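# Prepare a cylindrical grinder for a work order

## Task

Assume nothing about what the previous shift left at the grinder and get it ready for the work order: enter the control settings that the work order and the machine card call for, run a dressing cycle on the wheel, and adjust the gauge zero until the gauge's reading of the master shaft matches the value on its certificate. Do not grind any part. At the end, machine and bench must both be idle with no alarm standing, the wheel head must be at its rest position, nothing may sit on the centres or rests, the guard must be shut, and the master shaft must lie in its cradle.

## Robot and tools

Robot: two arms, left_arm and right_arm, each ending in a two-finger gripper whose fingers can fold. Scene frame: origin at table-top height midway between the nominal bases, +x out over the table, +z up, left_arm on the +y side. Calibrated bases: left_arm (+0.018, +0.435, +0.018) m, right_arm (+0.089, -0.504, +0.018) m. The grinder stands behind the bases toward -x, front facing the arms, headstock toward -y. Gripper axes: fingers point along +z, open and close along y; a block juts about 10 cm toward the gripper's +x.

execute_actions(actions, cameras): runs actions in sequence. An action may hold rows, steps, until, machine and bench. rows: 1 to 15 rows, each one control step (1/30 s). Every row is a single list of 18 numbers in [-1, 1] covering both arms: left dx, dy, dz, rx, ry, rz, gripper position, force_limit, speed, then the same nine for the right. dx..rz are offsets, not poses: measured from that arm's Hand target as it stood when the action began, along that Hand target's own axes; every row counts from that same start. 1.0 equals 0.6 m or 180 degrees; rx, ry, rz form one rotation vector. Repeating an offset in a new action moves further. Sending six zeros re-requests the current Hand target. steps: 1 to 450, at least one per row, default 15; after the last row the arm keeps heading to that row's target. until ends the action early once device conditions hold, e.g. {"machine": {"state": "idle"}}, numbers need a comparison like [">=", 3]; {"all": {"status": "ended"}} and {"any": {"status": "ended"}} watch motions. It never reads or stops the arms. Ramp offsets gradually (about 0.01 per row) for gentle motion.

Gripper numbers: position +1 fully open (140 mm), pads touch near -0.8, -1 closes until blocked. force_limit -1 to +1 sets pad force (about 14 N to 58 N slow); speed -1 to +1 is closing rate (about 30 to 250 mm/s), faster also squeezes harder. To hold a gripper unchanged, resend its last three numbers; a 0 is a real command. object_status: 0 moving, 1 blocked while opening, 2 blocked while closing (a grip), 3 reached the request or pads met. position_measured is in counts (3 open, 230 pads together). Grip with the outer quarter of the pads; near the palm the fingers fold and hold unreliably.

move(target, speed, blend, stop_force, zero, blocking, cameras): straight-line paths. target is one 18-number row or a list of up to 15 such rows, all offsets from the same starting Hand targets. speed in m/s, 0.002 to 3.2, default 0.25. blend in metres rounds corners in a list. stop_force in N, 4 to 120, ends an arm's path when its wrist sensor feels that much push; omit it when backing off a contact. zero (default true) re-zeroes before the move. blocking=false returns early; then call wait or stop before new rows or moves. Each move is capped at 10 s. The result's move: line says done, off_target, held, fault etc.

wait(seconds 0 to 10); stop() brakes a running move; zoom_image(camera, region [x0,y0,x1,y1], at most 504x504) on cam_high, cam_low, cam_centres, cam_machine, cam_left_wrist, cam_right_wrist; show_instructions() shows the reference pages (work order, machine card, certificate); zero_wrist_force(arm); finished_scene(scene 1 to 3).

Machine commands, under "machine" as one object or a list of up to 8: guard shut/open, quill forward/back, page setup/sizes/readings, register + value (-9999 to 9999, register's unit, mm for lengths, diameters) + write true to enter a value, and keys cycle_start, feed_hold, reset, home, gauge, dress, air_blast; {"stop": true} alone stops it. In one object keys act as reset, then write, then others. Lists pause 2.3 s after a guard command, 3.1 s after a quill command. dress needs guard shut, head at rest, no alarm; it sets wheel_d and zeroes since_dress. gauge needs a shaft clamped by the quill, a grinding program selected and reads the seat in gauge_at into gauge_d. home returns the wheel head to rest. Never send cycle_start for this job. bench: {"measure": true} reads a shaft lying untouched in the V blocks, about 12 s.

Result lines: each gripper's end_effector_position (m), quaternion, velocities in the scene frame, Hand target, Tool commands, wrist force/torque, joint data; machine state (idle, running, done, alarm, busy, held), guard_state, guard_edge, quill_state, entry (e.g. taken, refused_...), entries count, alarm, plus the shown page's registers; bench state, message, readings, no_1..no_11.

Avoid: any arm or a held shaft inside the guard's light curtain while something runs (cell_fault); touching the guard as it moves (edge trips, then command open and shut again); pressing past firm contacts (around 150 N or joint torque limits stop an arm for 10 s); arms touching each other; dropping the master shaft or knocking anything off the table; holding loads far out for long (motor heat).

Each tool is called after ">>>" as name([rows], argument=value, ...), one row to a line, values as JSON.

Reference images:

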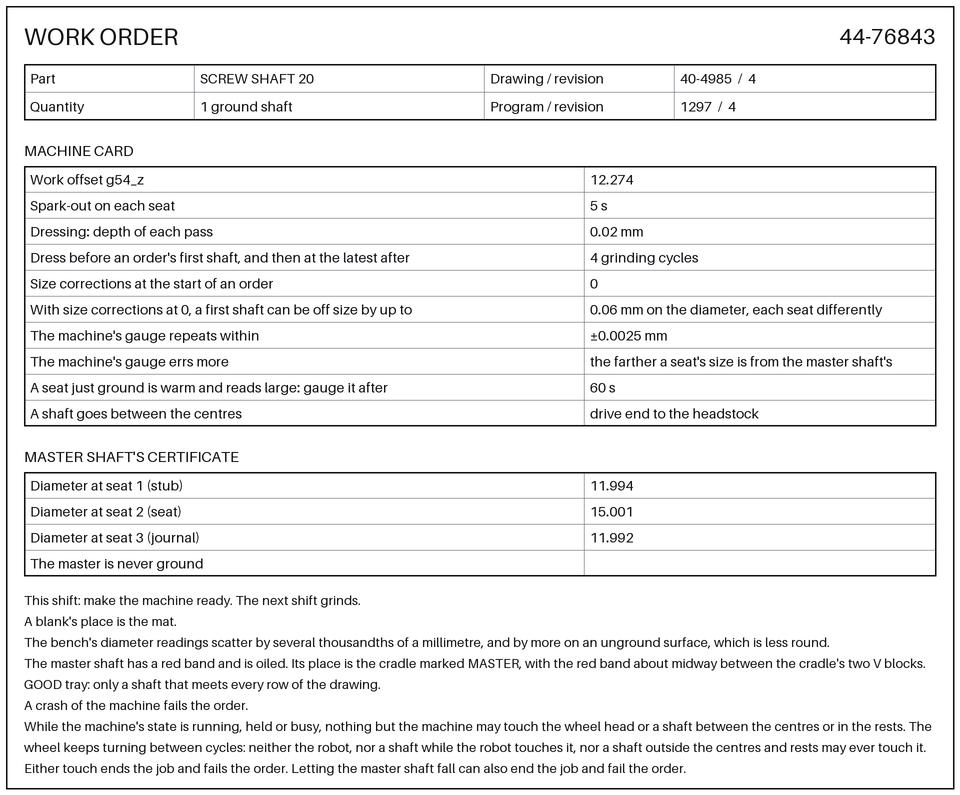

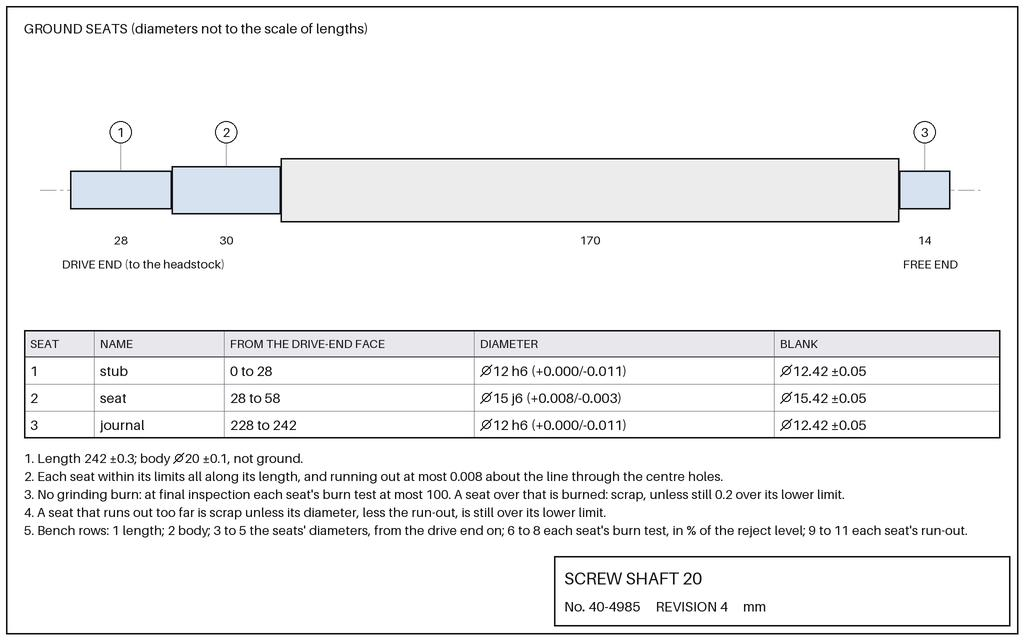

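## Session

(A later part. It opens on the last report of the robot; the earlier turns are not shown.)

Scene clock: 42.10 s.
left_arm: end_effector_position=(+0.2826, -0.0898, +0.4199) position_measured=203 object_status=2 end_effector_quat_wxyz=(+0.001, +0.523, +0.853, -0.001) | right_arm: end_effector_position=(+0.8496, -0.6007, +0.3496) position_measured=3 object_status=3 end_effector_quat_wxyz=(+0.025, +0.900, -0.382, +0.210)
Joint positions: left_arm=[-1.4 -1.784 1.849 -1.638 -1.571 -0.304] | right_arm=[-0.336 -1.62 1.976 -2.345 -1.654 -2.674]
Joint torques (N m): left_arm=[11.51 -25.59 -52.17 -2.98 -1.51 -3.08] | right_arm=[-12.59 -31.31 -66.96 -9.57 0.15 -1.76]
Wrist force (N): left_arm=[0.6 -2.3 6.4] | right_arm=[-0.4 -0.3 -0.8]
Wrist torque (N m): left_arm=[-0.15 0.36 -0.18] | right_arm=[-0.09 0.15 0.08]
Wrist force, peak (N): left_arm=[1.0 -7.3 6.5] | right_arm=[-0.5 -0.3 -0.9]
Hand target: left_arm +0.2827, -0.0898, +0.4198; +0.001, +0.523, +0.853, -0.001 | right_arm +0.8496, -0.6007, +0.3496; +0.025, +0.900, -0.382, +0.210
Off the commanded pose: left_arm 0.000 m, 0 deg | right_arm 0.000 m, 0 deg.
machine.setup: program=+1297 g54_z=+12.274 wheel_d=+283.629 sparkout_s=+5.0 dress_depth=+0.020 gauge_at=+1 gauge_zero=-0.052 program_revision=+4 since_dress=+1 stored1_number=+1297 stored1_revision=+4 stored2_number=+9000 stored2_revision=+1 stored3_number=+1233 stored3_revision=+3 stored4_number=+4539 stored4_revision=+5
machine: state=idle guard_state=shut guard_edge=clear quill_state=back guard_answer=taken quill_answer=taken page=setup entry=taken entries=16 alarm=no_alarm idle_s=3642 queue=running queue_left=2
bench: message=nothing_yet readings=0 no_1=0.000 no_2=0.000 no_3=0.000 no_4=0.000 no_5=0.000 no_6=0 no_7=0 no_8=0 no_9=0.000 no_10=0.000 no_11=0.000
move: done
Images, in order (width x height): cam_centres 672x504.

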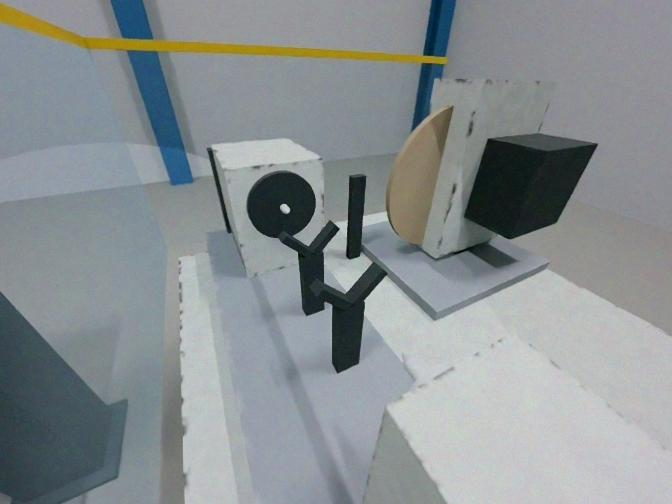

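>>> move(target=[0.385,0.742,0.283,0,0,-0.355,-1,0.3,-1,0,0,0,0,0,0,1,1,1], speed=0.3, cameras=["cam_left_wrist","cam_high"])

>>> zoom_image(camera="cam_left_wrist", region=[220, 40, 480, 300])

>>> zoom_image(camera="cam_high", region=[390, 200, 530, 340])

Scene clock: 44.87 s.
left_arm: end_effector_position=(+0.5746, +0.3178, +0.2496) position_measured=203 object_status=2 end_effector_quat_wxyz=(+0.000, -0.008, +1.000, -0.001) | right_arm: end_effector_position=(+0.8496, -0.6007, +0.3496) position_measured=3 object_status=3 end_effector_quat_wxyz=(+0.025, +0.900, -0.382, +0.210)
Joint positions: left_arm=[-0.513 -1.75 2.129 -1.951 -1.572 -0.533] | right_arm=[-0.336 -1.62 1.976 -2.345 -1.654 -2.674]
Joint torques (N m): left_arm=[13.43 -26.51 -45.1 -4.69 -1.57 3.1] | right_arm=[-13.24 -32.98 -67.18 -9.5 -0.07 -1.76]
Wrist force (N): left_arm=[0.8 -2.1 6.4] | right_arm=[-0.3 0.0 -0.5]
Wrist torque (N m): left_arm=[-0.13 0.25 -0.19] | right_arm=[0.00 0.13 0.08]
Wrist force, peak (N): left_arm=[-1.8 2.3 8.1] | right_arm=[-0.6 -0.4 -1.1]
Hand target: left_arm +0.5746, +0.3179, +0.2495; +0.000, -0.008, +1.000, -0.001 | right_arm +0.8496, -0.6007, +0.3496; +0.025, +0.900, -0.382, +0.210
Off the commanded pose: left_arm 0.000 m, 0 deg | right_arm 0.000 m, 0 deg.
machine.setup: program=+1297 g54_z=+12.274 wheel_d=+283.629 sparkout_s=+5.0 dress_depth=+0.020 gauge_at=+1 gauge_zero=-0.052 program_revision=+4 since_dress=+1 stored1_number=+1297 stored1_revision=+4 stored2_number=+9000 stored2_revision=+1 stored3_number=+1233 stored3_revision=+3 stored4_number=+4539 stored4_revision=+5
machine: state=running guard_state=shut guard_edge=clear quill_state=back guard_answer=taken quill_answer=taken page=setup entry=taken entries=17 alarm=no_alarm idle_s=3644 queue=running queue_left=1
bench: message=nothing_yet readings=0 no_1=0.000 no_2=0.000 no_3=0.000 no_4=0.000 no_5=0.000 no_6=0 no_7=0 no_8=0 no_9=0.000 no_10=0.000 no_11=0.000
move: done
Images, in order (width x height): cam_high 672x504, cam_left_wrist 672x504.

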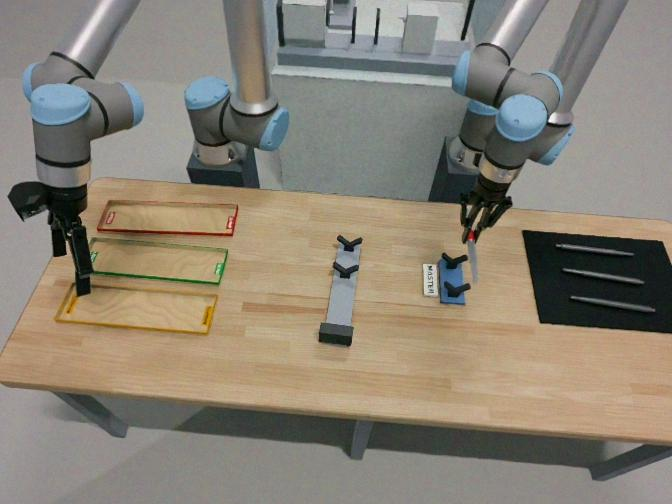

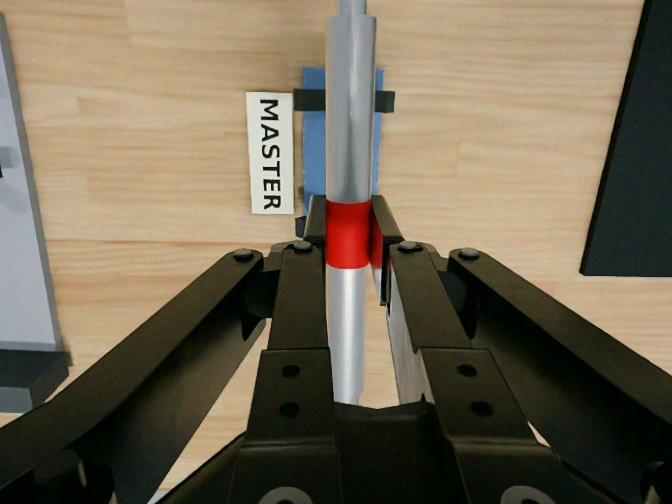

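Scaled by 1.938.

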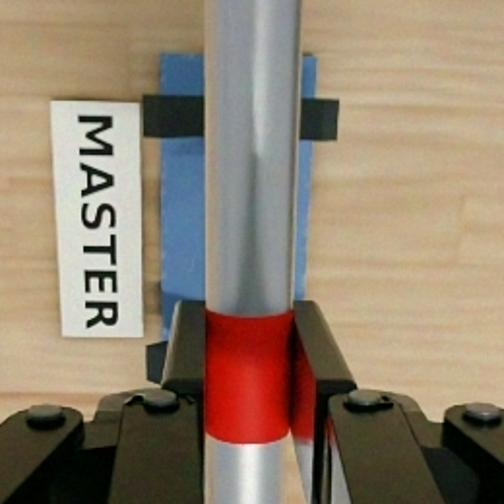

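Scaled by 3.600.

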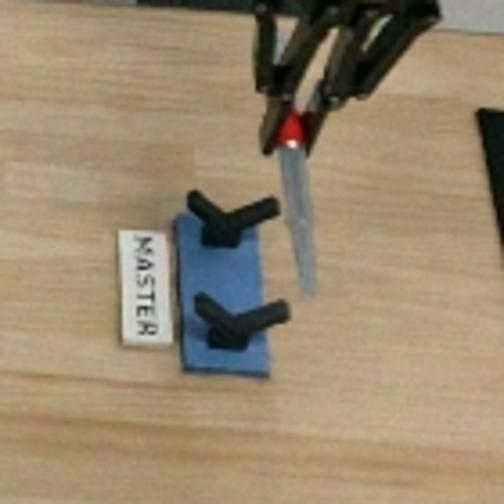

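>>> move(target=[0.004,0.0053,0.216,0,0,0,-1,0.3,-1,0,0,0,0,0,0,1,1,1], speed=0.2, cameras=["cam_left_wrist","cam_high"])

>>> zoom_image(camera="cam_left_wrist", region=[220, 40, 480, 300])

Scene clock: 47.87 s.
left_arm: end_effector_position=(+0.5722, +0.3209, +0.1200) position_measured=203 object_status=2 end_effector_quat_wxyz=(+0.000, -0.008, +1.000, -0.001) | right_arm: end_effector_position=(+0.8496, -0.6007, +0.3496) position_measured=3 object_status=3 end_effector_quat_wxyz=(+0.025, +0.900, -0.382, +0.210)
Joint positions: left_arm=[-0.51 -1.625 2.284 -2.231 -1.572 -0.53] | right_arm=[-0.336 -1.62 1.976 -2.345 -1.654 -2.674]
Joint torques (N m): left_arm=[8.83 -26.54 -39.69 -6.64 3.46 2.09] | right_arm=[-13.67 -31.55 -67.22 -9.59 0.1 -1.86]
Wrist force (N): left_arm=[0.7 -2.0 6.5] | right_arm=[0.1 -0.5 -0.5]
Wrist torque (N m): left_arm=[-0.11 0.31 -0.27] | right_arm=[-0.13 0.04 0.08]
Wrist force, peak (N): left_arm=[1.0 -1.6 10.4] | right_arm=[-0.2 -0.3 -1.2]
Hand target: left_arm +0.5722, +0.3209, +0.1199; +0.000, -0.008, +1.000, -0.001 | right_arm +0.8496, -0.6007, +0.3496; +0.025, +0.900, -0.382, +0.210
Off the commanded pose: left_arm 0.000 m, 0 deg | right_arm 0.000 m, 0 deg.
machine.setup: program=+1297 g54_z=+12.274 wheel_d=+283.629 sparkout_s=+5.0 dress_depth=+0.020 gauge_at=+1 gauge_zero=-0.052 program_revision=+4 since_dress=+1 stored1_number=+1297 stored1_revision=+4 stored2_number=+9000 stored2_revision=+1 stored3_number=+1233 stored3_revision=+3 stored4_number=+4539 stored4_revision=+5
machine: state=running guard_state=shut guard_edge=clear quill_state=back guard_answer=taken quill_answer=taken page=setup entry=taken entries=17 alarm=no_alarm idle_s=3647 queue=running queue_left=1
bench: message=nothing_yet readings=0 no_1=0.000 no_2=0.000 no_3=0.000 no_4=0.000 no_5=0.000 no_6=0 no_7=0 no_8=0 no_9=0.000 no_10=0.000 no_11=0.000
move: done
Images, in order (width x height): cam_high 672x504, cam_left_wrist 672x504.

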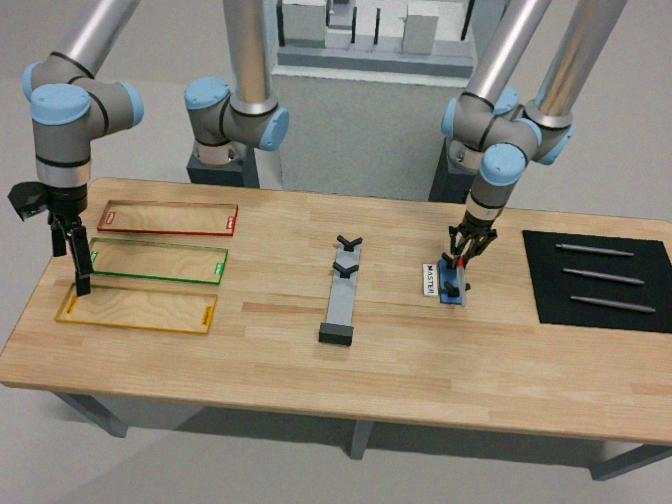

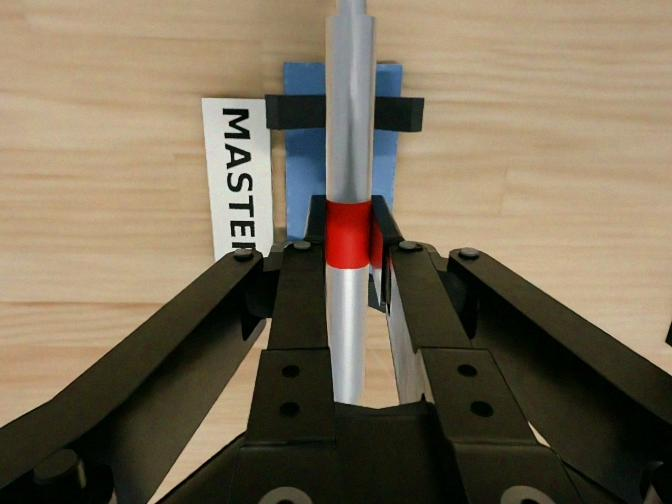

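Scaled by 1.938.

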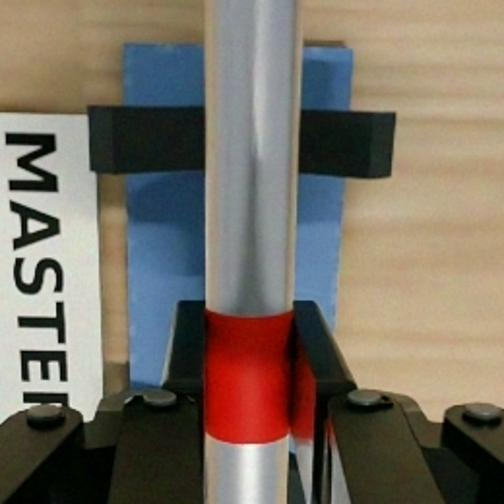

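>>> move(target=[0.0012,-0.0018,0.05,0,0,0.0067,-1,0.3,-1,0,0,0,0,0,0,1,1,1], speed=0.12, cameras=["cam_left_wrist"])

>>> zoom_image(camera="cam_left_wrist", region=[220, 40, 480, 300])

Scene clock: 49.63 s.
left_arm: end_effector_position=(+0.5714, +0.3197, +0.0898) position_measured=203 object_status=2 end_effector_quat_wxyz=(+0.000, +0.003, +1.000, -0.001) | right_arm: end_effector_position=(+0.8496, -0.6007, +0.3496) position_measured=3 object_status=3 end_effector_quat_wxyz=(+0.025, +0.900, -0.382, +0.210)
Joint positions: left_arm=[-0.513 -1.584 2.314 -2.301 -1.572 -0.512] | right_arm=[-0.336 -1.62 1.976 -2.345 -1.654 -2.674]
Joint torques (N m): left_arm=[-3.52 -49.92 -50.3 -2.7 -0.38 -2.48] | right_arm=[-13.39 -33.51 -67.58 -9.39 0.01 -1.68]
Wrist force (N): left_arm=[0.7 -1.7 6.2] | right_arm=[-0.6 -0.1 -0.4]
Wrist torque (N m): left_arm=[-0.02 0.31 -0.27] | right_arm=[-0.05 0.20 0.08]
Wrist force, peak (N): left_arm=[0.8 -1.9 7.9] | right_arm=[-0.7 -0.3 -0.7]
Hand target: left_arm +0.5715, +0.3197, +0.0899; +0.000, +0.003, +1.000, -0.001 | right_arm +0.8496, -0.6007, +0.3496; +0.025, +0.900, -0.382, +0.210
Off the commanded pose: left_arm 0.000 m, 0 deg | right_arm 0.000 m, 0 deg.
machine.setup: program=+1297 g54_z=+12.274 wheel_d=+283.629 sparkout_s=+5.0 dress_depth=+0.020 gauge_at=+1 gauge_zero=-0.052 program_revision=+4 since_dress=+1 stored1_number=+1297 stored1_revision=+4 stored2_number=+9000 stored2_revision=+1 stored3_number=+1233 stored3_revision=+3 stored4_number=+4539 stored4_revision=+5
machine: state=running guard_state=shut guard_edge=clear quill_state=back guard_answer=taken quill_answer=taken page=setup entry=taken entries=17 alarm=no_alarm idle_s=3649 queue=running queue_left=1
bench: message=nothing_yet readings=0 no_1=0.000 no_2=0.000 no_3=0.000 no_4=0.000 no_5=0.000 no_6=0 no_7=0 no_8=0 no_9=0.000 no_10=0.000 no_11=0.000
move: done
Images, in order (width x height): cam_left_wrist 672x504.

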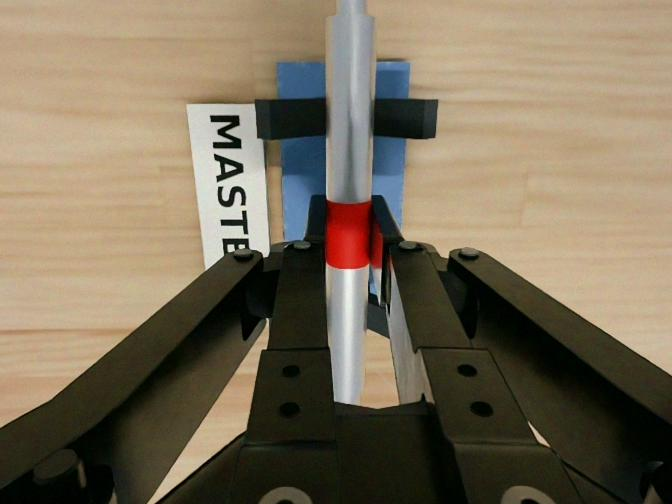

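Scaled by 1.938.

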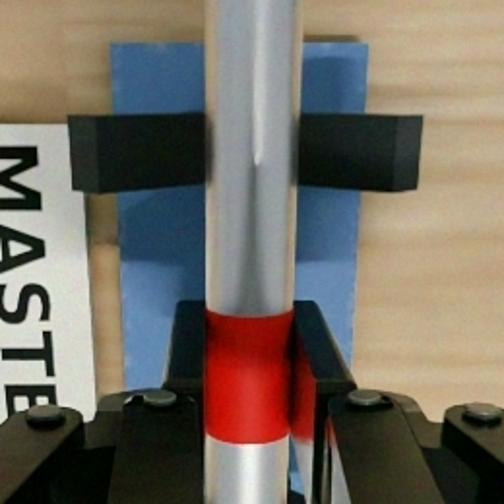

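>>> move(target=[0,-0.0018,0.0135,0,0,0,-1,0.3,-1,0,0,0,0,0,0,1,1,1], speed=0.08, cameras=["cam_left_wrist"])

>>> zoom_image(camera="cam_left_wrist", region=[220, 40, 480, 300])

Scene clock: 50.73 s.
left_arm: end_effector_position=(+0.5714, +0.3187, +0.0817) position_measured=203 object_status=2 end_effector_quat_wxyz=(+0.000, +0.003, +1.000, -0.001) | right_arm: end_effector_position=(+0.8496, -0.6007, +0.3496) position_measured=3 object_status=3 end_effector_quat_wxyz=(+0.025, +0.900, -0.382, +0.210)
Joint positions: left_arm=[-0.515 -1.571 2.321 -2.321 -1.572 -0.513] | right_arm=[-0.336 -1.62 1.976 -2.345 -1.654 -2.674]
Joint torques (N m): left_arm=[-8.62 -48.94 -44.46 -3.72 -2.29 -2.19] | right_arm=[-13.35 -32.35 -67.18 -9.39 -0.01 -1.6]
Wrist force (N): left_arm=[0.8 -1.7 6.1] | right_arm=[-0.5 -0.4 -0.5]
Wrist torque (N m): left_arm=[-0.04 0.30 -0.13] | right_arm=[-0.09 0.17 0.09]
Wrist force, peak (N): left_arm=[1.1 -2.0 6.6] | right_arm=[-0.2 -0.4 -1.0]
Hand target: left_arm +0.5715, +0.3186, +0.0818; +0.000, +0.003, +1.000, -0.001 | right_arm +0.8496, -0.6007, +0.3496; +0.025, +0.900, -0.382, +0.210
Off the commanded pose: left_arm 0.000 m, 0 deg | right_arm 0.000 m, 0 deg.
machine.setup: program=+1297 g54_z=+12.274 wheel_d=+283.629 sparkout_s=+5.0 dress_depth=+0.020 gauge_at=+1 gauge_zero=-0.052 program_revision=+4 since_dress=+1 stored1_number=+1297 stored1_revision=+4 stored2_number=+9000 stored2_revision=+1 stored3_number=+1233 stored3_revision=+3 stored4_number=+4539 stored4_revision=+5
machine: state=running guard_state=shut guard_edge=clear quill_state=back guard_answer=taken quill_answer=taken page=setup entry=taken entries=17 alarm=no_alarm idle_s=3650 queue=running queue_left=1
bench: message=nothing_yet readings=0 no_1=0.000 no_2=0.000 no_3=0.000 no_4=0.000 no_5=0.000 no_6=0 no_7=0 no_8=0 no_9=0.000 no_10=0.000 no_11=0.000
move: done
Images, in order (width x height): cam_left_wrist 672x504.

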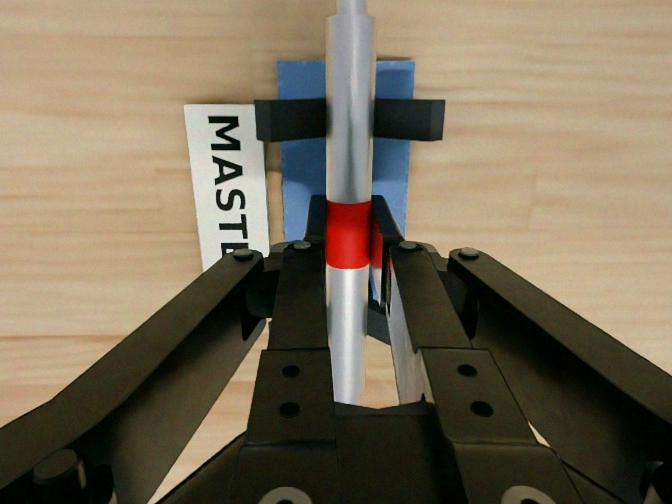

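Scaled by 1.938.

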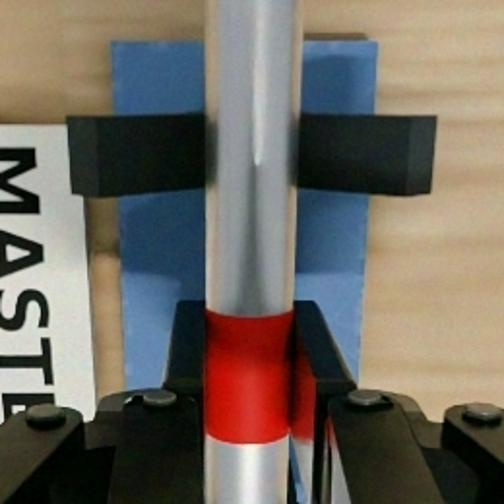

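>>> move(target=[0,0.0006,0.02,0,0,0,-1,0.3,-1,0,0,0,0,0,0,1,1,1], speed=0.008, stop_force=8, cameras=["cam_left_wrist"])

Scene clock: 53.23 s.
left_arm: end_effector_position=(+0.5715, +0.3189, +0.0728) position_measured=203 object_status=2 end_effector_quat_wxyz=(+0.000, +0.003, +1.000, -0.001) | right_arm: end_effector_position=(+0.8496, -0.6007, +0.3496) position_measured=3 object_status=3 end_effector_quat_wxyz=(+0.025, +0.900, -0.382, +0.210)
Joint positions: left_arm=[-0.514 -1.558 2.328 -2.342 -1.572 -0.513] | right_arm=[-0.336 -1.62 1.976 -2.345 -1.654 -2.674]
Joint torques (N m): left_arm=[-0.69 -48.01 -45.3 -2.55 -3.75 2.76] | right_arm=[-12.2 -33.84 -67.28 -9.41 -0.26 -1.84]
Wrist force (N): left_arm=[0.6 -1.8 1.0] | right_arm=[-0.6 0.0 -0.3]
Wrist torque (N m): left_arm=[-0.20 0.17 -0.50] | right_arm=[-0.02 0.19 0.08]
Wrist force, peak (N): left_arm=[2.7 1.1 -16.1] | right_arm=[0.1 -0.4 -1.1]
Hand target: left_arm +0.5715, +0.3189, +0.0728; +0.000, +0.003, +1.000, -0.001 (not the last commanded pose) | right_arm +0.8496, -0.6007, +0.3496; +0.025, +0.900, -0.382, +0.210
Off the commanded pose: left_arm 0.003 m, 0 deg | right_arm 0.000 m, 0 deg.
machine.setup: program=+1297 g54_z=+12.274 wheel_d=+283.629 sparkout_s=+5.0 dress_depth=+0.020 gauge_at=+1 gauge_zero=-0.052 program_revision=+4 since_dress=+1 stored1_number=+1297 stored1_revision=+4 stored2_number=+9000 stored2_revision=+1 stored3_number=+1233 stored3_revision=+3 stored4_number=+4539 stored4_revision=+5
machine: state=running guard_state=shut guard_edge=clear quill_state=back guard_answer=taken quill_answer=taken page=setup entry=taken entries=17 alarm=no_alarm idle_s=3653 queue=running queue_left=1
bench: message=nothing_yet readings=0 no_1=0.000 no_2=0.000 no_3=0.000 no_4=0.000 no_5=0.000 no_6=0 no_7=0 no_8=0 no_9=0.000 no_10=0.000 no_11=0.000
move: contact (left_arm)
Images, in order (width x height): cam_left_wrist 672x504.

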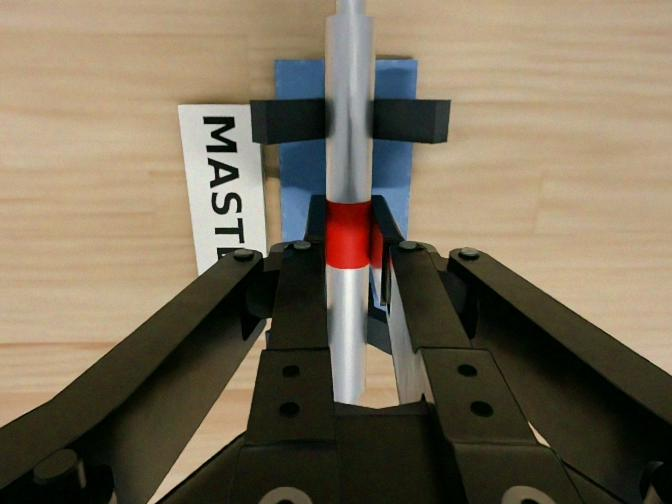

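>>> execute_actions([
  {"rows":[[0,0,0.0004,0,0,0,-1,0.3,-1,0,0,0,0,0,0,1,1,1]],"steps":10},
  {"rows":[[0,0,0,0,0,0,-0.3,0.3,-1,0,0,0,0,0,0,1,1,1]],"steps":35},
], cameras=["cam_left_wrist"])

>>> move(target=[0,0,-0.25,0,0,0,-0.3,0.3,-1,0,0,0,0,0,0,1,1,1], speed=0.15)

>>> execute_actions([
  {"steps":450,"until":{"machine":{"queue":["!=","running"],"state":"idle"}}},
], cameras=["all"])

Scene clock: 55.30 s.
left_arm: end_effector_position=(+0.5715, +0.3189, +0.0725) position_measured=167 object_status=3 end_effector_quat_wxyz=(+0.000, +0.003, +1.000, -0.001) | right_arm: end_effector_position=(+0.8496, -0.6007, +0.3496) position_measured=3 object_status=3 end_effector_quat_wxyz=(+0.025, +0.900, -0.382, +0.210)
Joint positions: left_arm=[-0.514 -1.557 2.328 -2.343 -1.572 -0.513] | right_arm=[-0.336 -1.62 1.976 -2.345 -1.654 -2.674]
Joint torques (N m): left_arm=[-11.54 -32.4 -36.99 -5.32 -3.7 1.04] | right_arm=[-12.69 -32.55 -68.16 -9.24 0.1 -1.75]
Wrist force (N): left_arm=[0.8 -2.1 1.5] | right_arm=[-0.2 -0.3 -0.4]
Wrist torque (N m): left_arm=[-0.14 0.22 -0.15] | right_arm=[-0.08 0.10 0.08]
Wrist force, peak (N): left_arm=[1.9 -0.1 -6.0] | right_arm=[-0.6 -0.4 -0.7]
Hand target: left_arm +0.5715, +0.3189, +0.0726; +0.000, +0.003, +1.000, -0.001 | right_arm +0.8496, -0.6007, +0.3496; +0.025, +0.900, -0.382, +0.210
Off the commanded pose: left_arm 0.000 m, 0 deg | right_arm 0.000 m, 0 deg.
machine.setup: program=+1297 g54_z=+12.274 wheel_d=+283.629 sparkout_s=+5.0 dress_depth=+0.020 gauge_at=+1 gauge_zero=-0.052 program_revision=+4 since_dress=+1 stored1_number=+1297 stored1_revision=+4 stored2_number=+9000 stored2_revision=+1 stored3_number=+1233 stored3_revision=+3 stored4_number=+4539 stored4_revision=+5
machine: state=running guard_state=shut guard_edge=clear quill_state=back guard_answer=taken quill_answer=taken page=setup entry=taken entries=17 alarm=no_alarm idle_s=3655 queue=running queue_left=1
bench: message=nothing_yet readings=0 no_1=0.000 no_2=0.000 no_3=0.000 no_4=0.000 no_5=0.000 no_6=0 no_7=0 no_8=0 no_9=0.000 no_10=0.000 no_11=0.000
Images, in order (width x height): cam_left_wrist 672x504.

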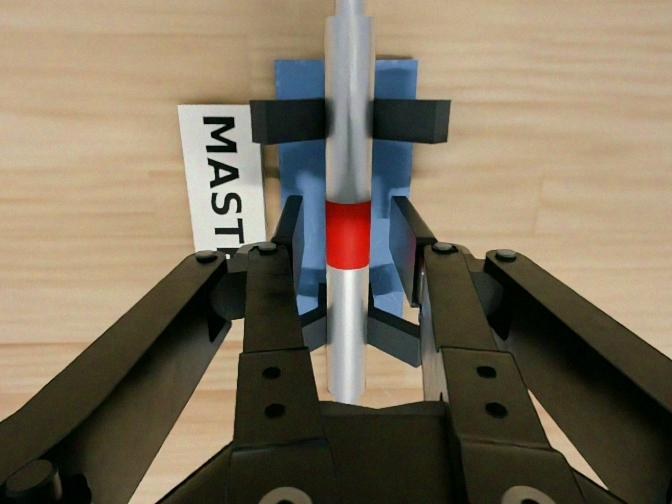

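Scene clock: 56.73 s.
left_arm: end_effector_position=(+0.5715, +0.3191, +0.2225) position_measured=167 object_status=3 end_effector_quat_wxyz=(+0.000, +0.003, +1.000, -0.001) | right_arm: end_effector_position=(+0.8496, -0.6007, +0.3496) position_measured=3 object_status=3 end_effector_quat_wxyz=(+0.025, +0.900, -0.382, +0.210)
Joint positions: left_arm=[-0.514 -1.736 2.169 -2.005 -1.572 -0.513] | right_arm=[-0.336 -1.62 1.976 -2.345 -1.654 -2.674]
Joint torques (N m): left_arm=[-2.94 -36.09 -49.69 -4.35 -3.58 0.26] | right_arm=[-13.04 -33.34 -67.24 -9.26 0.03 -1.73]
Wrist force (N): left_arm=[0.9 -2.3 2.0] | right_arm=[-0.3 -0.5 -0.5]
Wrist torque (N m): left_arm=[-0.18 0.16 -0.20] | right_arm=[-0.12 0.12 0.08]
Wrist force, peak (N): left_arm=[0.9 -1.9 4.4] | right_arm=[-0.8 -0.6 -0.4]
Hand target: left_arm +0.5715, +0.3191, +0.2226; +0.000, +0.003, +1.000, -0.001 | right_arm +0.8496, -0.6007, +0.3496; +0.025, +0.900, -0.382, +0.210
Off the commanded pose: left_arm 0.000 m, 0 deg | right_arm 0.000 m, 0 deg.
machine.setup: program=+1297 g54_z=+12.274 wheel_d=+283.629 sparkout_s=+5.0 dress_depth=+0.020 gauge_at=+1 gauge_zero=-0.052 program_revision=+4 since_dress=+1 stored1_number=+1297 stored1_revision=+4 stored2_number=+9000 stored2_revision=+1 stored3_number=+1233 stored3_revision=+3 stored4_number=+4539 stored4_revision=+5
machine: state=running guard_state=shut guard_edge=clear quill_state=back guard_answer=taken quill_answer=taken page=setup entry=taken entries=17 alarm=no_alarm idle_s=3656 queue=running queue_left=1
bench: message=nothing_yet readings=0 no_1=0.000 no_2=0.000 no_3=0.000 no_4=0.000 no_5=0.000 no_6=0 no_7=0 no_8=0 no_9=0.000 no_10=0.000 no_11=0.000
move: done

Scene clock: 66.97 s.
left_arm: end_effector_position=(+0.5715, +0.3191, +0.2226) position_measured=167 object_status=3 end_effector_quat_wxyz=(+0.000, +0.003, +1.000, -0.001) | right_arm: end_effector_position=(+0.8496, -0.6007, +0.3496) position_measured=3 object_status=3 end_effector_quat_wxyz=(+0.025, +0.900, -0.382, +0.210)
Joint positions: left_arm=[-0.514 -1.736 2.169 -2.005 -1.572 -0.513] | right_arm=[-0.336 -1.62 1.976 -2.345 -1.654 -2.674]
Joint torques (N m): left_arm=[-11.91 -41.66 -54.14 -3 4.02 -2.25] | right_arm=[-13.96 -32.79 -66.58 -9.22 0.14 -1.8]
Wrist force (N): left_arm=[0.9 -2.2 1.7] | right_arm=[-0.3 -0.2 -0.6]
Wrist torque (N m): left_arm=[-0.16 0.15 -0.20] | right_arm=[-0.05 0.13 0.08]
Wrist force, peak (N): left_arm=[1.2 -2.3 1.8] | right_arm=[-0.2 -0.2 -1.1]
Hand target: left_arm +0.5715, +0.3191, +0.2226; +0.000, +0.003, +1.000, -0.001 | right_arm +0.8496, -0.6007, +0.3496; +0.025, +0.900, -0.382, +0.210
Tool commands: left_gripper/position=-0.3 left_gripper/force_limit=+0.3 left_gripper/speed=-1.0 right_gripper/position=+1.0 right_gripper/force_limit=+1.0 right_gripper/speed=+1.0
Off the commanded pose: left_arm 0.000 m, 0 deg | right_arm 0.000 m, 0 deg.
machine.setup: program=+1297 g54_z=+12.274 wheel_d=+283.549 sparkout_s=+5.0 dress_depth=+0.020 gauge_at=+1 gauge_zero=-0.052 program_revision=+4 since_dress=+0 stored1_number=+1297 stored1_revision=+4 stored2_number=+9000 stored2_revision=+1 stored3_number=+1233 stored3_revision=+3 stored4_number=+4539 stored4_revision=+5
machine: state=idle guard_state=shut guard_edge=clear quill_state=back guard_answer=taken quill_answer=taken page=setup entry=taken entries=18 alarm=no_alarm idle_s=3666 queue=done queue_left=0
bench: message=nothing_yet readings=0 no_1=0.000 no_2=0.000 no_3=0.000 no_4=0.000 no_5=0.000 no_6=0 no_7=0 no_8=0 no_9=0.000 no_10=0.000 no_11=0.000

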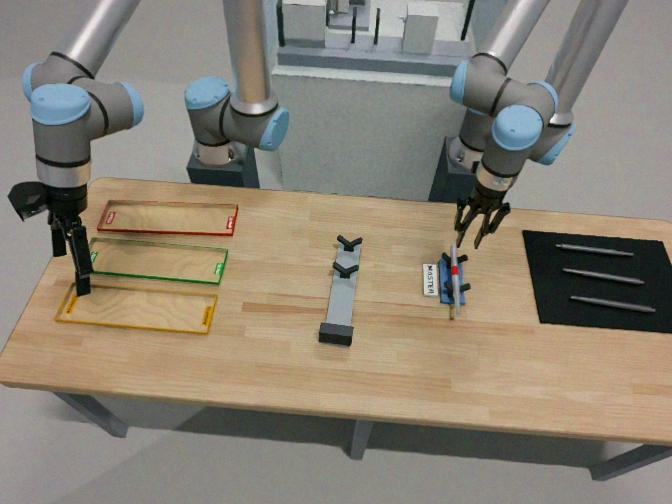

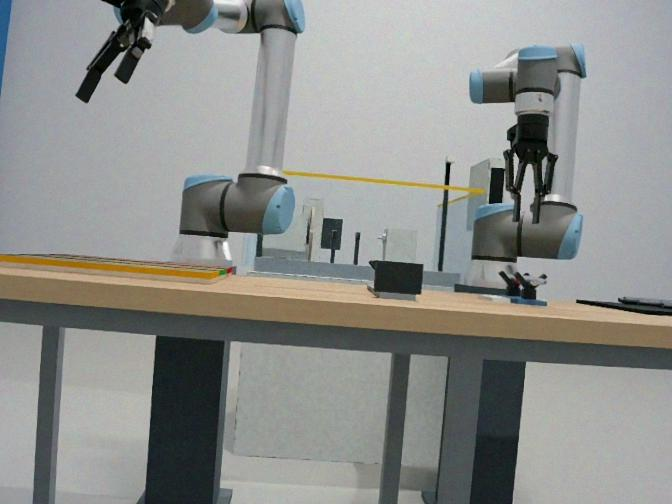

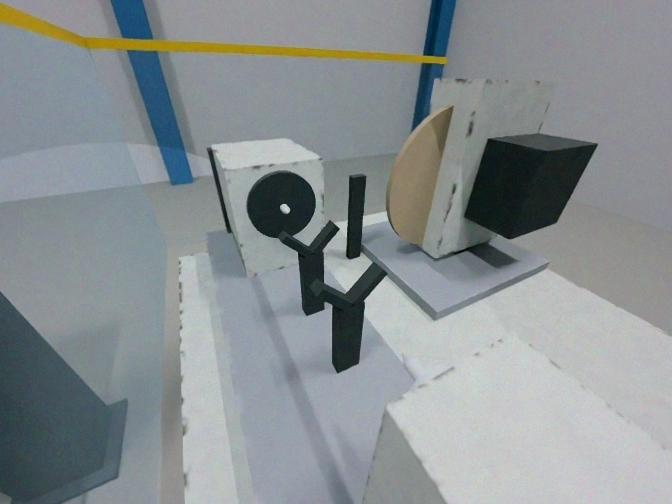

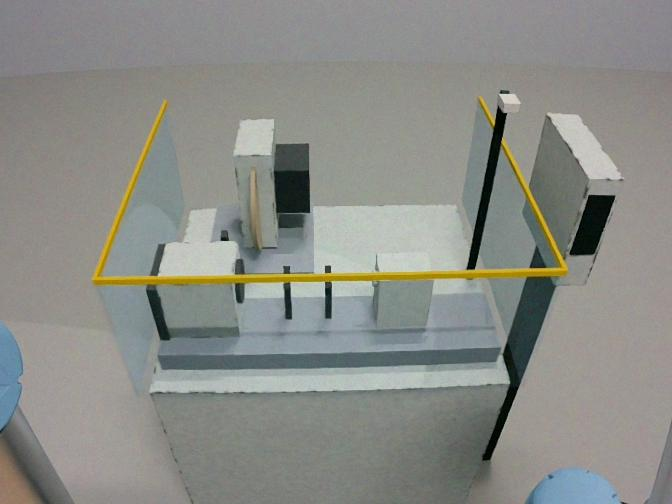

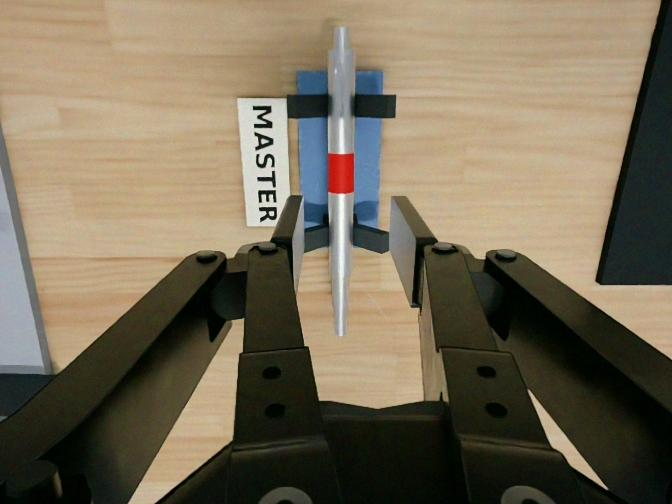

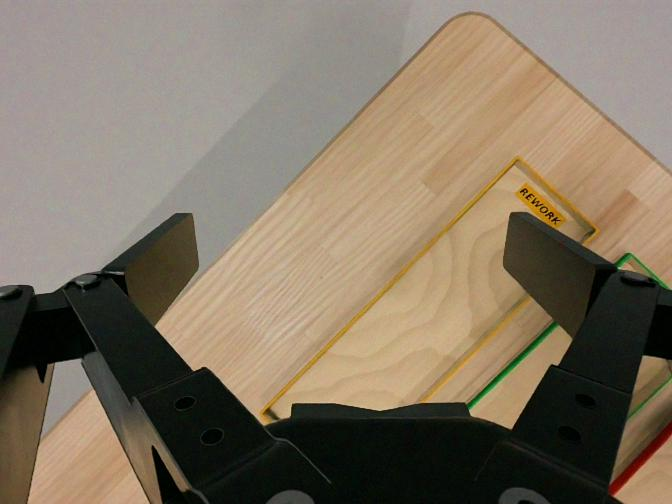

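>>> finished_scene(scene=3)

The scene is finished: the task was done.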